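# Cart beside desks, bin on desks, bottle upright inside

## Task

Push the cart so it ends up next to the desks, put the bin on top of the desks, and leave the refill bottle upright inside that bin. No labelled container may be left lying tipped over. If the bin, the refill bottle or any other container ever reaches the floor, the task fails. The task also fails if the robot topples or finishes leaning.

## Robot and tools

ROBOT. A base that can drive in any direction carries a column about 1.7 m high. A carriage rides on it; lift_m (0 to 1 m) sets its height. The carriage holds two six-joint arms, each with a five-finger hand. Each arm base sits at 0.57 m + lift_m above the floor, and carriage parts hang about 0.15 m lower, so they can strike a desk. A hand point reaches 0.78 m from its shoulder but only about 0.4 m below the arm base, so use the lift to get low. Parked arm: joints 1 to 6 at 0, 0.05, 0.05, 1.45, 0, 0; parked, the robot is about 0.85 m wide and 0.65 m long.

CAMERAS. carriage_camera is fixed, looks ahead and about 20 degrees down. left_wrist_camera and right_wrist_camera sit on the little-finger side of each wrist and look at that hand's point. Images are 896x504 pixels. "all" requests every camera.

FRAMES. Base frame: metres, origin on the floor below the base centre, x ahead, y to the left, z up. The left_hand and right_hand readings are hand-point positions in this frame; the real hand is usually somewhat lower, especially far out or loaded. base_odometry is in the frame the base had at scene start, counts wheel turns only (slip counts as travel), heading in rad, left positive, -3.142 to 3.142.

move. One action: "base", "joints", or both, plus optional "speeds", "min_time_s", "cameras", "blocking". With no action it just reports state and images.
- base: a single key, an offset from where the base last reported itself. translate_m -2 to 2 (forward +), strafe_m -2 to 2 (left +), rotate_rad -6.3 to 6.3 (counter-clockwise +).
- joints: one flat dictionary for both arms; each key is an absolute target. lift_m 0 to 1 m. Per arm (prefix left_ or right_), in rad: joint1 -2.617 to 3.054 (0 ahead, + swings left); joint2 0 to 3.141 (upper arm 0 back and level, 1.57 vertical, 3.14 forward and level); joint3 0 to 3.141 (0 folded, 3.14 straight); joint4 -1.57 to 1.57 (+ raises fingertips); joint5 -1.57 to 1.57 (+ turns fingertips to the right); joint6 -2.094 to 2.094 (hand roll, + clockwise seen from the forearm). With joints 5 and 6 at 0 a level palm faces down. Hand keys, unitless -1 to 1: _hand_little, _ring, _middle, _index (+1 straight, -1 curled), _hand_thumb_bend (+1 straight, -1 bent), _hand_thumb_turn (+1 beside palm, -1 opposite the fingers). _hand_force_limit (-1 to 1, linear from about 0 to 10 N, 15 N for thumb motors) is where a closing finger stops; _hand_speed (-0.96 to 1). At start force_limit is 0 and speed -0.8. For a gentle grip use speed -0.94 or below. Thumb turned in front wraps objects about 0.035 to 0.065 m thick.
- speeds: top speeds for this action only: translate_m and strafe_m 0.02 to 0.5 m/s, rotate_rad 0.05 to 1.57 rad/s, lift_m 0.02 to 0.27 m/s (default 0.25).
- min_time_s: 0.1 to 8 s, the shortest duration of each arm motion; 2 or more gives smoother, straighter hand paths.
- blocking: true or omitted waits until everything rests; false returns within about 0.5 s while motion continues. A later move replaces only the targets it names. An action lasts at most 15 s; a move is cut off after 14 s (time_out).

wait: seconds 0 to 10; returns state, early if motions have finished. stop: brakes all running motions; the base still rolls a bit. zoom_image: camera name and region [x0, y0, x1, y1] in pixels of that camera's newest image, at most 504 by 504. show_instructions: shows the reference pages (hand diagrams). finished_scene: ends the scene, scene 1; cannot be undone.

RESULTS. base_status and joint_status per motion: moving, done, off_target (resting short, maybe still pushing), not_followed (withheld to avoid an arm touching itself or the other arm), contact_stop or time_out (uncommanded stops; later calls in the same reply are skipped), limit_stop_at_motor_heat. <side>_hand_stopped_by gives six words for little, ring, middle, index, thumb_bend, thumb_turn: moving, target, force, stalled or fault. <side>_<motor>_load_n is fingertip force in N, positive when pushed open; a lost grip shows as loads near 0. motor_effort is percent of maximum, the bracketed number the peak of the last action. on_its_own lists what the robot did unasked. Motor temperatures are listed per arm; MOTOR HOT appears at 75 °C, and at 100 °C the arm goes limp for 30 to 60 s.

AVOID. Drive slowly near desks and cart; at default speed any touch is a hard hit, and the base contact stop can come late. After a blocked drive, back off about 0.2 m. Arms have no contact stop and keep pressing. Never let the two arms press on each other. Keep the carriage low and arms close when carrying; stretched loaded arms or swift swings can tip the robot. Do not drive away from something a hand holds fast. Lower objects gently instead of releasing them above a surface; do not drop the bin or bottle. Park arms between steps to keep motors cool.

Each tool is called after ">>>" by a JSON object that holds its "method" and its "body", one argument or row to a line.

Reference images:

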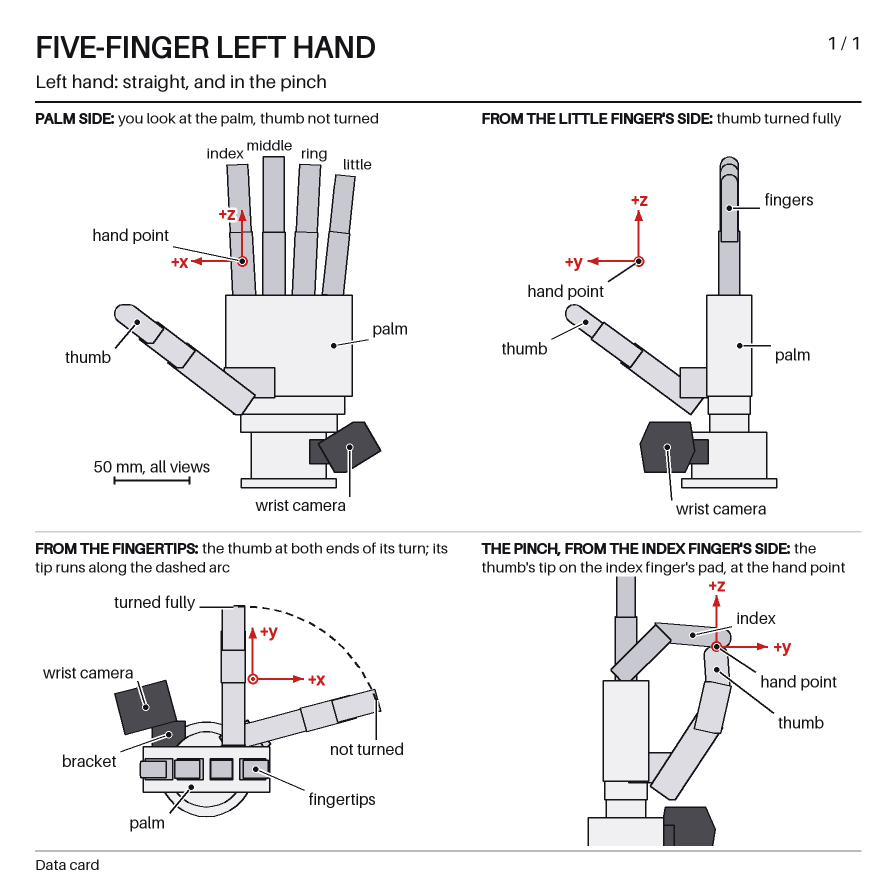

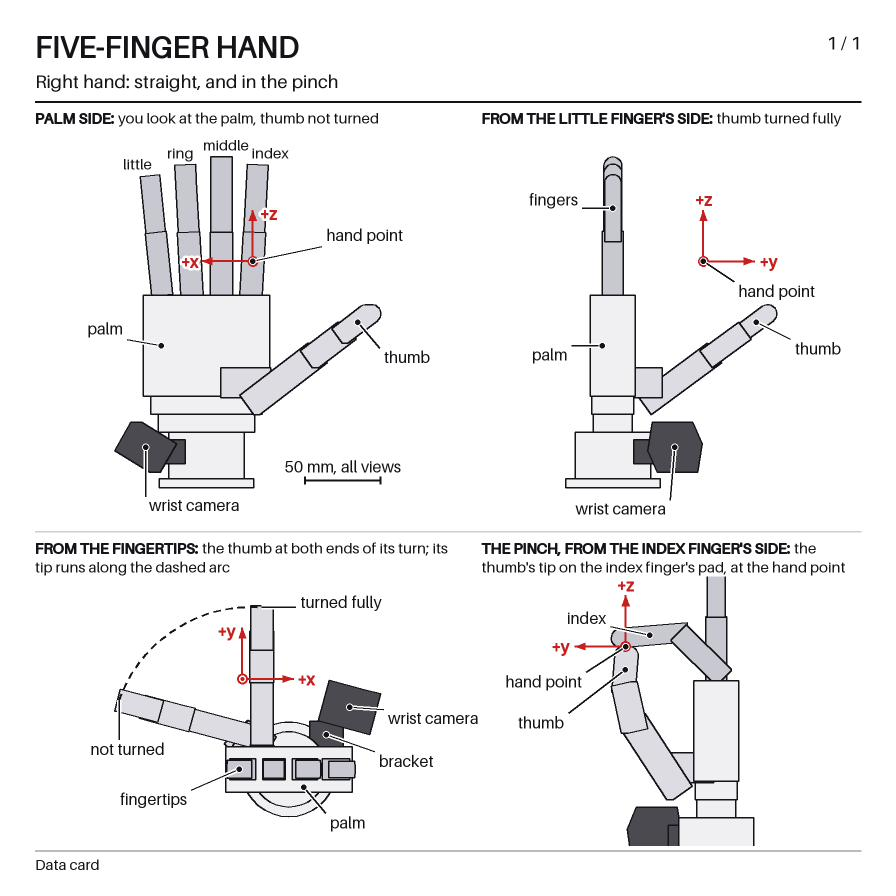

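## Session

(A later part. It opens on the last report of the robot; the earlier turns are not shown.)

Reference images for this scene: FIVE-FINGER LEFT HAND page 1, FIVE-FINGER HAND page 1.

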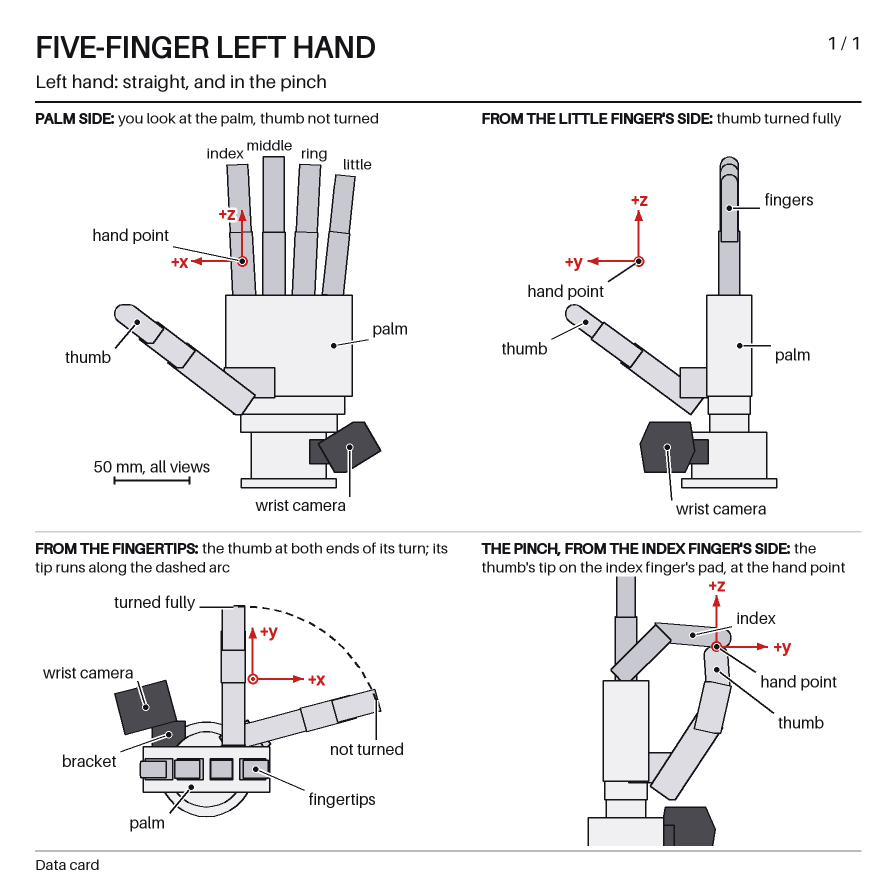

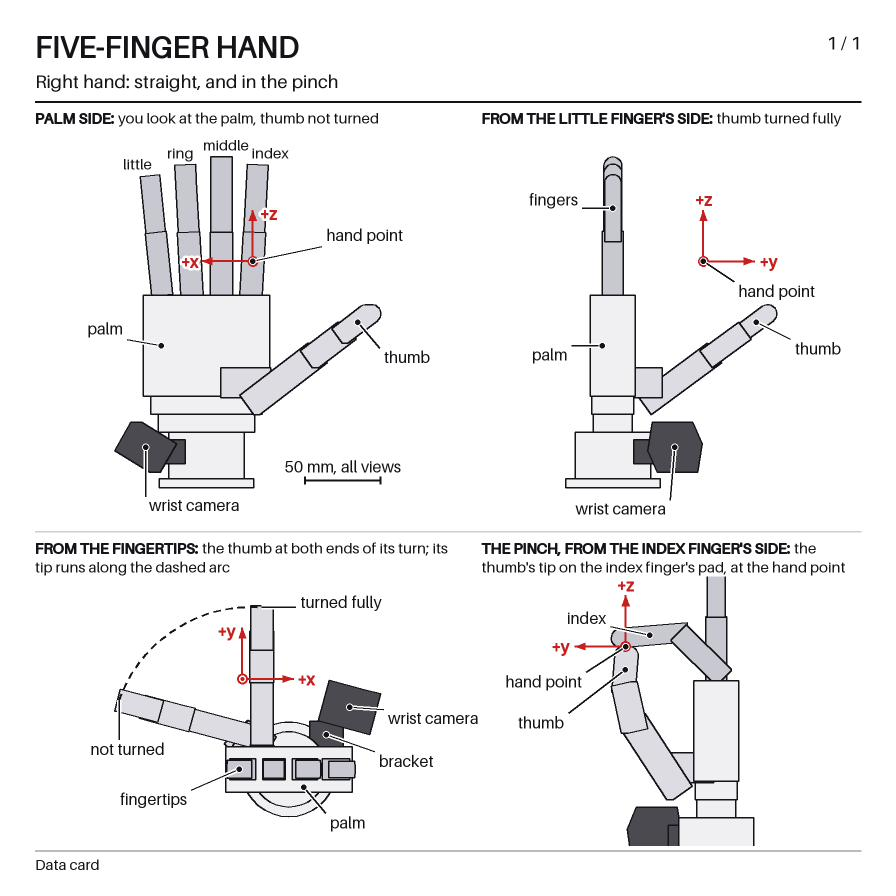

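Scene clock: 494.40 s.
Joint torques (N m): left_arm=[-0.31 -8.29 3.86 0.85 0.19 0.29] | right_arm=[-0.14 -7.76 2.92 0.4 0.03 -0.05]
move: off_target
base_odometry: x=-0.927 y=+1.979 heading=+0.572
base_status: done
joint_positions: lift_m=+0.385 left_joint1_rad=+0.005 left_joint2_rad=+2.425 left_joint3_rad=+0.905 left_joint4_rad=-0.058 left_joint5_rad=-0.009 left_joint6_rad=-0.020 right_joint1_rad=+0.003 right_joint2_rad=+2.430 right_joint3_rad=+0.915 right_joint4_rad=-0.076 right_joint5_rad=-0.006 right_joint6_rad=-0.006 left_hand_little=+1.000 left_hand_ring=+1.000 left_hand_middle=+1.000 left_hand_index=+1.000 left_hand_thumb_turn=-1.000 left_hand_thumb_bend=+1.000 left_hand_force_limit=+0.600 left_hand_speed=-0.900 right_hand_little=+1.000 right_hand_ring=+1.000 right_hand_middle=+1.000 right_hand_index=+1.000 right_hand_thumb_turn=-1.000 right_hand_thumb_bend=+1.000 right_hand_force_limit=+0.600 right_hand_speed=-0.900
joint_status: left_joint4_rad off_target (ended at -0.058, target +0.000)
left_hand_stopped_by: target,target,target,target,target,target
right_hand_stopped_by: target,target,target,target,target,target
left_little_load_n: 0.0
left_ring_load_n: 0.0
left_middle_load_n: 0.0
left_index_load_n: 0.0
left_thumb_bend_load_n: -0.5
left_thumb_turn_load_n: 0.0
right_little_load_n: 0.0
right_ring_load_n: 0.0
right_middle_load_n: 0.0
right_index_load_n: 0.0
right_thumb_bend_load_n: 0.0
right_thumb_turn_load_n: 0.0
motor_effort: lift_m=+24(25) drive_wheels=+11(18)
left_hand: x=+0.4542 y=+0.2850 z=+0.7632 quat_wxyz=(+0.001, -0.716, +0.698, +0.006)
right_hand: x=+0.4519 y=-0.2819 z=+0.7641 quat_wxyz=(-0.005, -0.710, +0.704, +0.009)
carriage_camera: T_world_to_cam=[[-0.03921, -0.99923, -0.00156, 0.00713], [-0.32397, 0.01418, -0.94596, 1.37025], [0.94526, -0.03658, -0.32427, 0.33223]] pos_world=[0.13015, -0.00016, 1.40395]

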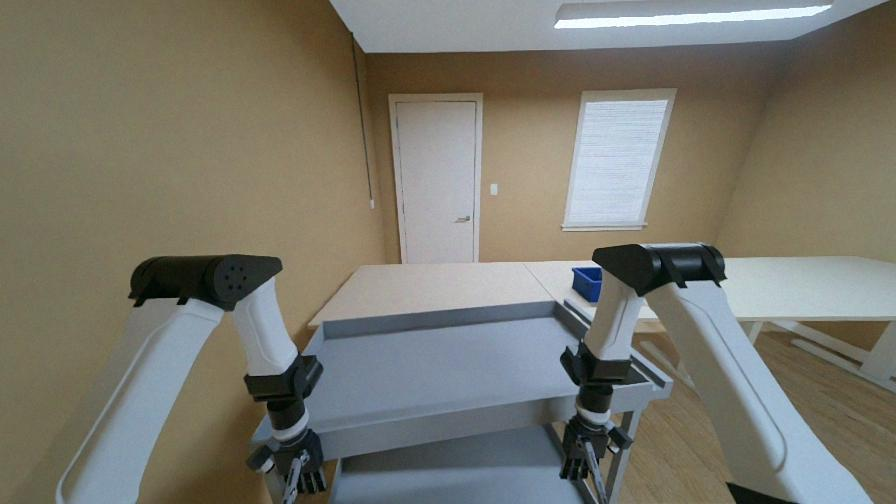

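>>> {"method": "move", "body": {
  "joints": {"right_joint2_rad": 2.375, "right_joint3_rad": 0.625, "right_joint4_rad": 0.175},
  "min_time_s": 1.5
}}

>>> {"method": "move", "body": {
  "base": {"translate_m": 0.07},
  "speeds": {"translate_m": 0.03},
  "cameras": ["carriage_camera", "left_wrist_camera", "right_wrist_camera"]
}}

>>> {"method": "zoom_image", "body": {
  "camera": "carriage_camera",
  "region": [290, 230, 620, 455]
}}

Scene clock: 497.93 s.
Joint torques (N m): left_arm=[-0.31 -8.46 3.62 0.9 0.27 0.27] | right_arm=[-0.16 -9.1 -0.1 0.43 0.03 -0.05]
move: done
base_odometry: x=-0.927 y=+1.979 heading=+0.572
base_status: not commanded
joint_positions: lift_m=+0.385 left_joint1_rad=+0.005 left_joint2_rad=+2.425 left_joint3_rad=+0.905 left_joint4_rad=-0.058 left_joint5_rad=-0.009 left_joint6_rad=-0.020 right_joint1_rad=+0.003 right_joint2_rad=+2.408 right_joint3_rad=+0.630 right_joint4_rad=+0.155 right_joint5_rad=-0.006 right_joint6_rad=-0.006 left_hand_little=+1.000 left_hand_ring=+1.000 left_hand_middle=+1.000 left_hand_index=+1.000 left_hand_thumb_turn=-1.000 left_hand_thumb_bend=+1.000 left_hand_force_limit=+0.600 left_hand_speed=-0.900 right_hand_little=+1.000 right_hand_ring=+1.000 right_hand_middle=+1.000 right_hand_index=+1.000 right_hand_thumb_turn=-1.000 right_hand_thumb_bend=+1.000 right_hand_force_limit=+0.600 right_hand_speed=-0.900
joint_status: all done
left_hand_stopped_by: target,target,target,target,target,target
right_hand_stopped_by: target,target,target,target,target,target
left_little_load_n: 0.0
left_ring_load_n: 0.0
left_middle_load_n: 0.0
left_index_load_n: 0.0
left_thumb_bend_load_n: 0.0
left_thumb_turn_load_n: 0.0
right_little_load_n: 0.0
right_ring_load_n: 0.0
right_middle_load_n: 0.0
right_index_load_n: 0.0
right_thumb_bend_load_n: 0.0
right_thumb_turn_load_n: 0.0
motor_effort: lift_m=+24(25) drive_wheels=+9(11)
left_hand: x=+0.4542 y=+0.2850 z=+0.7632 quat_wxyz=(+0.001, -0.716, +0.698, +0.006)
right_hand: x=+0.3743 y=-0.2821 z=+0.7598 quat_wxyz=(-0.016, -0.710, +0.704, +0.021)
pictures: none

Scene clock: 500.80 s.
Joint torques (N m): left_arm=[-0.49 -8.25 3.74 0.87 0.23 0.28] | right_arm=[-0.13 -9.05 0.08 0.41 0.03 -0.05]
move: done
base_odometry: x=-0.867 y=+2.016 heading=+0.571
base_status: done
joint_positions: lift_m=+0.385 left_joint1_rad=+0.005 left_joint2_rad=+2.425 left_joint3_rad=+0.905 left_joint4_rad=-0.058 left_joint5_rad=-0.009 left_joint6_rad=-0.019 right_joint1_rad=+0.003 right_joint2_rad=+2.407 right_joint3_rad=+0.628 right_joint4_rad=+0.162 right_joint5_rad=-0.006 right_joint6_rad=-0.006 left_hand_little=+1.000 left_hand_ring=+1.000 left_hand_middle=+1.000 left_hand_index=+1.000 left_hand_thumb_turn=-1.000 left_hand_thumb_bend=+1.000 left_hand_force_limit=+0.600 left_hand_speed=-0.900 right_hand_little=+1.000 right_hand_ring=+1.000 right_hand_middle=+1.000 right_hand_index=+1.000 right_hand_thumb_turn=-1.000 right_hand_thumb_bend=+1.000 right_hand_force_limit=+0.600 right_hand_speed=-0.900
joint_status: not commanded
left_hand_stopped_by: target,target,target,target,target,target
right_hand_stopped_by: target,target,target,target,target,target
left_little_load_n: 0.0
left_ring_load_n: 0.0
left_middle_load_n: 0.0
left_index_load_n: 0.0
left_thumb_bend_load_n: 0.0
left_thumb_turn_load_n: 0.0
right_little_load_n: 0.0
right_ring_load_n: 0.0
right_middle_load_n: 0.0
right_index_load_n: 0.0
right_thumb_bend_load_n: 0.0
right_thumb_turn_load_n: 0.0
motor_effort: lift_m=+24(25) drive_wheels=+8(19)
left_hand: x=+0.4540 y=+0.2850 z=+0.7633 quat_wxyz=(+0.000, -0.716, +0.699, +0.006)
right_hand: x=+0.3759 y=-0.2821 z=+0.7595 quat_wxyz=(-0.014, -0.710, +0.704, +0.018)
carriage_camera: T_world_to_cam=[[-0.03921, -0.99923, -0.00156, 0.00713], [-0.32397, 0.01418, -0.94596, 1.37025], [0.94526, -0.03658, -0.32427, 0.33223]] pos_world=[0.13015, -0.00016, 1.40395]
left_wrist_camera: T_world_to_cam=[[0.97095, -0.23818, 0.02305, -0.39199], [-0.21102, -0.80683, 0.55181, -0.10662], [-0.11284, -0.54065, -0.83365, 0.95439]] pos_world=[0.4658, 0.3366, 0.86349]
right_wrist_camera: T_world_to_cam=[[-0.95675, -0.28996, 0.0235, 0.26309], [-0.23838, 0.82775, 0.50794, -0.06458], [-0.16673, 0.48037, -0.86107, 0.96705]] pos_world=[0.39755, -0.33481, 0.85932]

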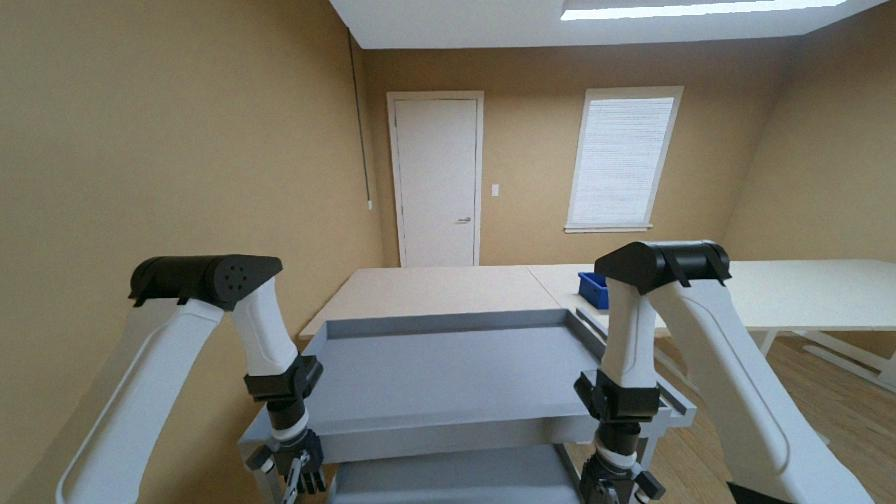

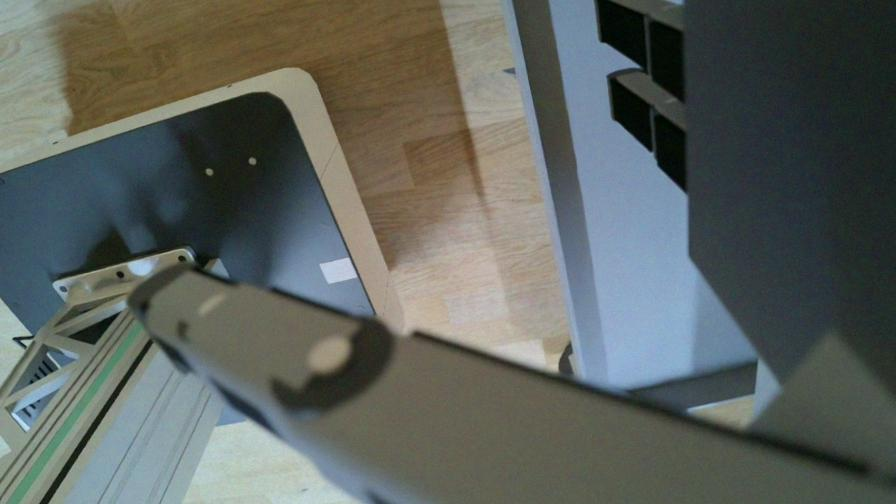

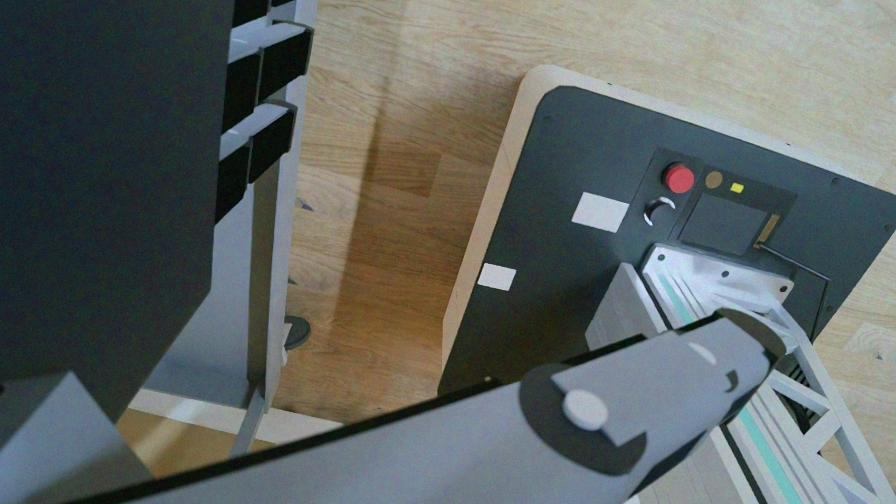

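Scaled by 1.527 from the camera's image (finer frame: 1280x720).

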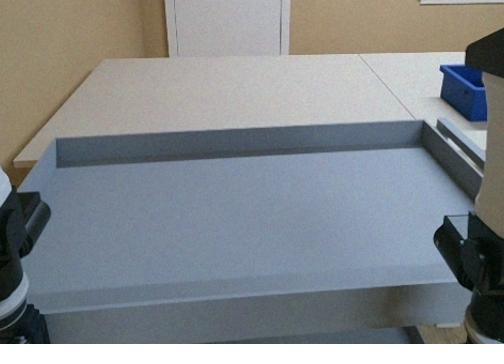

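>>> {"method": "move", "body": {
  "base": {"translate_m": 0.035},
  "speeds": {"translate_m": 0.03},
  "cameras": ["carriage_camera", "left_wrist_camera", "right_wrist_camera"]
}}

>>> {"method": "zoom_image", "body": {
  "camera": "carriage_camera",
  "region": [290, 280, 450, 390]
}}

>>> {"method": "zoom_image", "body": {
  "camera": "carriage_camera",
  "region": [500, 260, 660, 370]
}}

Scene clock: 504.33 s.
Joint torques (N m): left_arm=[-0.34 -8.17 3.64 0.92 0.23 0.11] | right_arm=[-0.16 -8.94 0.27 0.4 0.04 -0.05]
move: done
base_odometry: x=-0.838 y=+2.035 heading=+0.570
base_status: done
joint_positions: lift_m=+0.385 left_joint1_rad=+0.005 left_joint2_rad=+2.425 left_joint3_rad=+0.905 left_joint4_rad=-0.059 left_joint5_rad=-0.009 left_joint6_rad=-0.004 right_joint1_rad=+0.003 right_joint2_rad=+2.406 right_joint3_rad=+0.627 right_joint4_rad=+0.165 right_joint5_rad=-0.006 right_joint6_rad=-0.006 left_hand_little=+1.000 left_hand_ring=+1.000 left_hand_middle=+1.000 left_hand_index=+1.000 left_hand_thumb_turn=-1.000 left_hand_thumb_bend=+1.000 left_hand_force_limit=+0.600 left_hand_speed=-0.900 right_hand_little=+1.000 right_hand_ring=+1.000 right_hand_middle=+1.000 right_hand_index=+1.000 right_hand_thumb_turn=-1.000 right_hand_thumb_bend=+1.000 right_hand_force_limit=+0.600 right_hand_speed=-0.900
joint_status: not commanded
left_hand_stopped_by: target,target,target,target,target,target
right_hand_stopped_by: target,target,target,target,target,target
left_little_load_n: 0.0
left_ring_load_n: 0.0
left_middle_load_n: 0.0
left_index_load_n: 0.0
left_thumb_bend_load_n: 0.0
left_thumb_turn_load_n: 0.0
right_little_load_n: 0.0
right_ring_load_n: 0.0
right_middle_load_n: 0.0
right_index_load_n: 0.0
right_thumb_bend_load_n: 0.0
right_thumb_turn_load_n: 0.0
motor_effort: lift_m=+24(25) drive_wheels=+10(17)
left_hand: x=+0.4534 y=+0.2859 z=+0.7633 quat_wxyz=(+0.000, -0.710, +0.704, +0.006)
right_hand: x=+0.3763 y=-0.2821 z=+0.7595 quat_wxyz=(-0.013, -0.710, +0.704, +0.017)
carriage_camera: T_world_to_cam=[[-0.03921, -0.99923, -0.00156, 0.00713], [-0.32397, 0.01418, -0.94596, 1.37025], [0.94526, -0.03658, -0.32427, 0.33223]] pos_world=[0.13015, -0.00016, 1.40395]
left_wrist_camera: T_world_to_cam=[[0.96721, -0.253, 0.02225, -0.38456], [-0.22286, -0.80341, 0.55215, -0.10198], [-0.12182, -0.539, -0.83345, 0.95834]] pos_world=[0.46597, 0.33732, 0.86359]
right_wrist_camera: T_world_to_cam=[[-0.95682, -0.28989, 0.02132, 0.26519], [-0.23949, 0.82776, 0.50741, -0.06369], [-0.16474, 0.4804, -0.86144, 0.96671]] pos_world=[0.39774, -0.33481, 0.85942]

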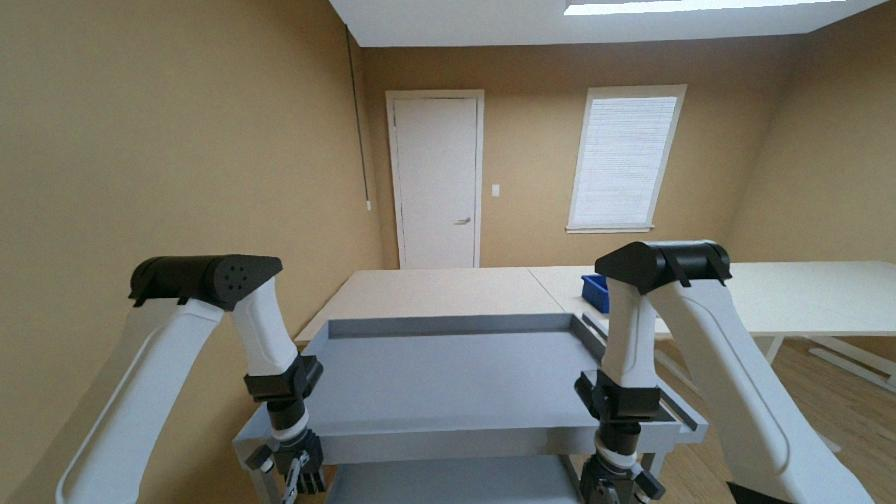

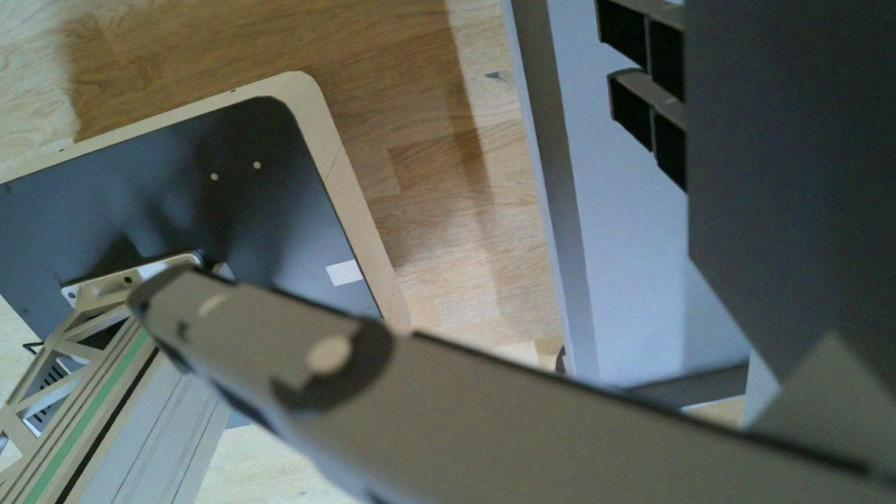

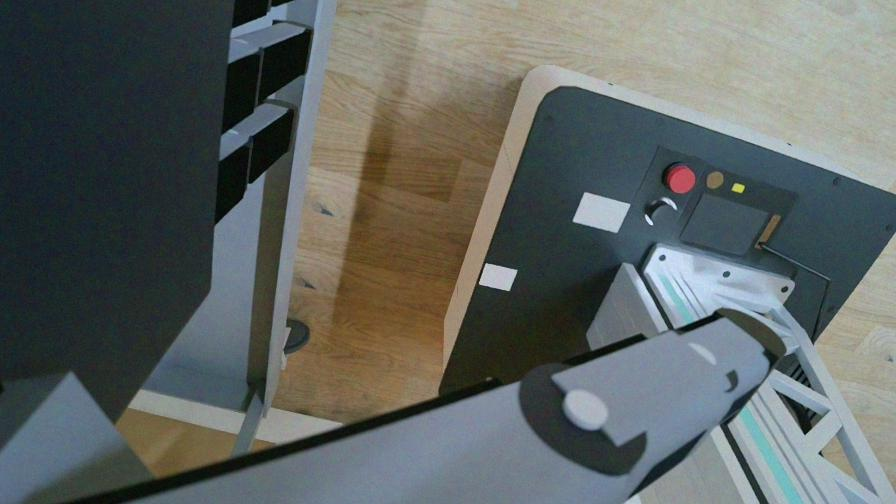

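Scaled by 3.150 from the camera's image (finer frame: 1280x720).

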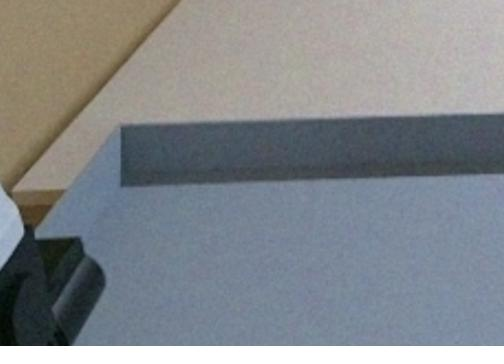

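Scaled by 3.150 from the camera's image (finer frame: 1280x720).

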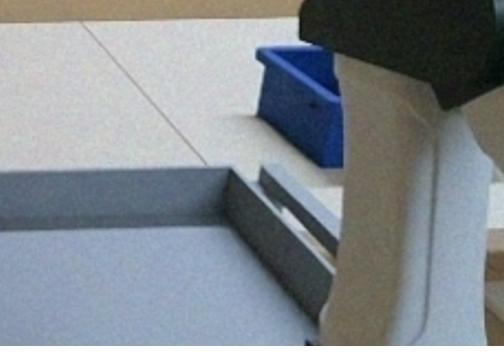

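>>> {"method": "move", "body": {
  "base": {"translate_m": -0.3},
  "speeds": {"translate_m": 0.08}
}}

>>> {"method": "move", "body": {
  "joints": {"lift_m": 0.7, "left_joint1_rad": 0, "left_joint2_rad": 1.5, "left_joint3_rad": 0.9, "left_joint4_rad": -0.6, "left_joint5_rad": 0, "left_joint6_rad": 0, "right_joint1_rad": 0, "right_joint2_rad": 1.5, "right_joint3_rad": 0.9, "right_joint4_rad": -0.6, "right_joint5_rad": 0, "right_joint6_rad": 0},
  "min_time_s": 2
}}

>>> {"method": "move", "body": {
  "joints": {"left_joint1_rad": 0, "left_joint2_rad": 0.05, "left_joint3_rad": 0.05, "left_joint4_rad": 1.45, "left_joint5_rad": 0, "left_joint6_rad": 0, "right_joint1_rad": 0, "right_joint2_rad": 0.05, "right_joint3_rad": 0.05, "right_joint4_rad": 1.45, "right_joint5_rad": 0, "right_joint6_rad": 0},
  "min_time_s": 2,
  "cameras": ["carriage_camera"]
}}

Scene clock: 512.53 s.
Joint torques (N m): left_arm=[-0.17 -8.77 2.78 0.51 0.18 0.17] | right_arm=[-0.21 -8.88 0.31 0.35 0.03 -0.08]
move: done
base_odometry: x=-1.090 y=+1.872 heading=+0.570
base_status: done
joint_positions: lift_m=+0.385 left_joint1_rad=+0.005 left_joint2_rad=+2.425 left_joint3_rad=+0.918 left_joint4_rad=-0.013 left_joint5_rad=-0.006 left_joint6_rad=-0.004 right_joint1_rad=+0.003 right_joint2_rad=+2.405 right_joint3_rad=+0.627 right_joint4_rad=+0.167 right_joint5_rad=-0.006 right_joint6_rad=-0.006 left_hand_little=+1.000 left_hand_ring=+1.000 left_hand_middle=+1.000 left_hand_index=+1.000 left_hand_thumb_turn=-1.000 left_hand_thumb_bend=+1.000 left_hand_force_limit=+0.600 left_hand_speed=-0.900 right_hand_little=+1.000 right_hand_ring=+1.000 right_hand_middle=+1.000 right_hand_index=+1.000 right_hand_thumb_turn=-1.000 right_hand_thumb_bend=+1.000 right_hand_force_limit=+0.600 right_hand_speed=-0.900
joint_status: not commanded
left_hand_stopped_by: target,target,target,target,target,target
right_hand_stopped_by: target,target,target,target,target,target
left_little_load_n: 0.0
left_ring_load_n: 0.0
left_middle_load_n: 0.0
left_index_load_n: 0.0
left_thumb_bend_load_n: 0.0
left_thumb_turn_load_n: 0.0
right_little_load_n: 0.0
right_ring_load_n: 0.0
right_middle_load_n: 0.0
right_index_load_n: 0.0
right_thumb_bend_load_n: 0.0
right_thumb_turn_load_n: 0.0
on_its_own: left_joint4_rad moved +0.046 to your old target +0.000
motor_effort: lift_m=+24(25) drive_wheels=+3(17)
left_hand: x=+0.4727 y=+0.2854 z=+0.7612 quat_wxyz=(+0.020, -0.710, +0.704, -0.016)
right_hand: x=+0.3772 y=-0.2821 z=+0.7595 quat_wxyz=(-0.012, -0.710, +0.704, +0.016)
pictures: none

Scene clock: 514.87 s.
Joint torques (N m): left_arm=[-0.29 -7.41 5.55 0.95 0.2 0.13] | right_arm=[-0.14 -6.82 8.59 0.95 0.02 -0.07]
move: done
base_odometry: x=-1.090 y=+1.873 heading=+0.570
base_status: not commanded
joint_positions: lift_m=+0.700 left_joint1_rad=+0.005 left_joint2_rad=+1.521 left_joint3_rad=+0.912 left_joint4_rad=-0.576 left_joint5_rad=-0.006 left_joint6_rad=-0.004 right_joint1_rad=+0.003 right_joint2_rad=+1.524 right_joint3_rad=+0.873 right_joint4_rad=-0.586 right_joint5_rad=-0.006 right_joint6_rad=-0.006 left_hand_little=+1.000 left_hand_ring=+1.000 left_hand_middle=+1.000 left_hand_index=+1.000 left_hand_thumb_turn=-1.000 left_hand_thumb_bend=+1.000 left_hand_force_limit=+0.600 left_hand_speed=-0.900 right_hand_little=+1.000 right_hand_ring=+1.000 right_hand_middle=+1.000 right_hand_index=+1.000 right_hand_thumb_turn=-1.000 right_hand_thumb_bend=+1.000 right_hand_force_limit=+0.600 right_hand_speed=-0.900
joint_status: all done
left_hand_stopped_by: target,target,target,target,target,target
right_hand_stopped_by: target,target,target,target,target,target
left_little_load_n: 0.0
left_ring_load_n: 0.0
left_middle_load_n: 0.0
left_index_load_n: 0.0
left_thumb_bend_load_n: 0.0
left_thumb_turn_load_n: 0.0
right_little_load_n: 0.0
right_ring_load_n: 0.0
right_middle_load_n: 0.0
right_index_load_n: 0.0
right_thumb_bend_load_n: 0.0
right_thumb_turn_load_n: 0.0
motor_effort: lift_m=+26(34) drive_wheels=+2(5)
left_hand: x=+0.5120 y=+0.2856 z=+1.3158 quat_wxyz=(+0.138, -0.697, +0.691, -0.133)
right_hand: x=+0.4938 y=-0.2817 z=+1.3044 quat_wxyz=(+0.119, -0.701, +0.694, -0.116)
pictures: none

Scene clock: 517.30 s.
Joint torques (N m): left_arm=[-0.21 3.1 4.57 -0.01 0.24 0.11] | right_arm=[-0.23 2.71 4.71 0.21 0.04 -0.06]
move: done
base_odometry: x=-1.090 y=+1.873 heading=+0.570
base_status: not commanded
joint_positions: lift_m=+0.700 left_joint1_rad=+0.005 left_joint2_rad=+0.064 left_joint3_rad=+0.061 left_joint4_rad=+1.431 left_joint5_rad=-0.006 left_joint6_rad=-0.004 right_joint1_rad=+0.003 right_joint2_rad=+0.056 right_joint3_rad=+0.055 right_joint4_rad=+1.431 right_joint5_rad=-0.006 right_joint6_rad=-0.006 left_hand_little=+1.000 left_hand_ring=+1.000 left_hand_middle=+1.000 left_hand_index=+1.000 left_hand_thumb_turn=-1.000 left_hand_thumb_bend=+1.000 left_hand_force_limit=+0.600 left_hand_speed=-0.900 right_hand_little=+1.000 right_hand_ring=+1.000 right_hand_middle=+1.000 right_hand_index=+1.000 right_hand_thumb_turn=-1.000 right_hand_thumb_bend=+1.000 right_hand_force_limit=+0.600 right_hand_speed=-0.900
joint_status: all done
left_hand_stopped_by: target,target,target,target,target,target
right_hand_stopped_by: target,target,target,target,target,target
left_little_load_n: 0.0
left_ring_load_n: 0.0
left_middle_load_n: 0.0
left_index_load_n: 0.0
left_thumb_bend_load_n: 0.0
left_thumb_turn_load_n: 0.0
right_little_load_n: 0.0
right_ring_load_n: 0.0
right_middle_load_n: 0.0
right_index_load_n: 0.0
right_thumb_bend_load_n: 0.0
right_thumb_turn_load_n: 0.0
motor_effort: lift_m=+27(27) drive_wheels=-2(5)
left_hand: x=+0.3240 y=+0.2846 z=+1.7476 quat_wxyz=(+0.706, -0.053, +0.048, -0.705)
right_hand: x=+0.3231 y=-0.2822 z=+1.7460 quat_wxyz=(+0.704, -0.052, +0.047, -0.707)
carriage_camera: T_world_to_cam=[[-0.03921, -0.99923, -0.00156, 0.00762], [-0.32397, 0.01418, -0.94596, 1.66804], [0.94526, -0.03658, -0.32427, 0.43431]] pos_world=[0.13015, -0.00016, 1.71875]

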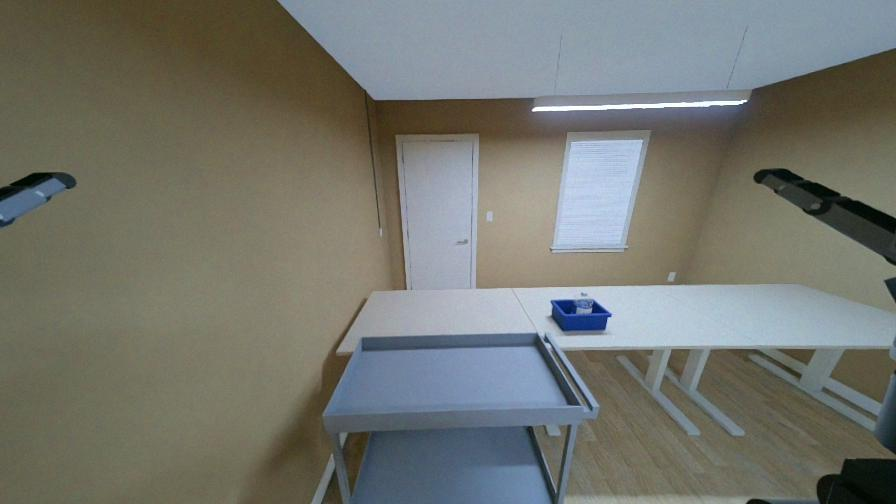

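>>> {"method": "zoom_image", "body": {
  "camera": "carriage_camera",
  "region": [320, 270, 640, 504]
}}

>>> {"method": "zoom_image", "body": {
  "camera": "carriage_camera",
  "region": [510, 270, 650, 390]
}}

Scaled by 1.575 from the camera's image (finer frame: 1280x720).

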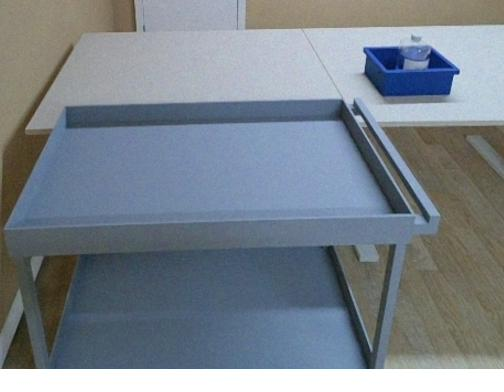

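Scaled by 3.600 from the camera's image (finer frame: 1280x720).

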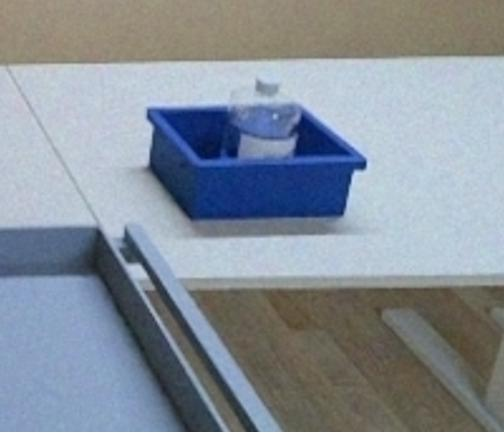

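>>> {"method": "finished_scene", "body": {
  "scene": 1
}}

The scene is finished: the task was done.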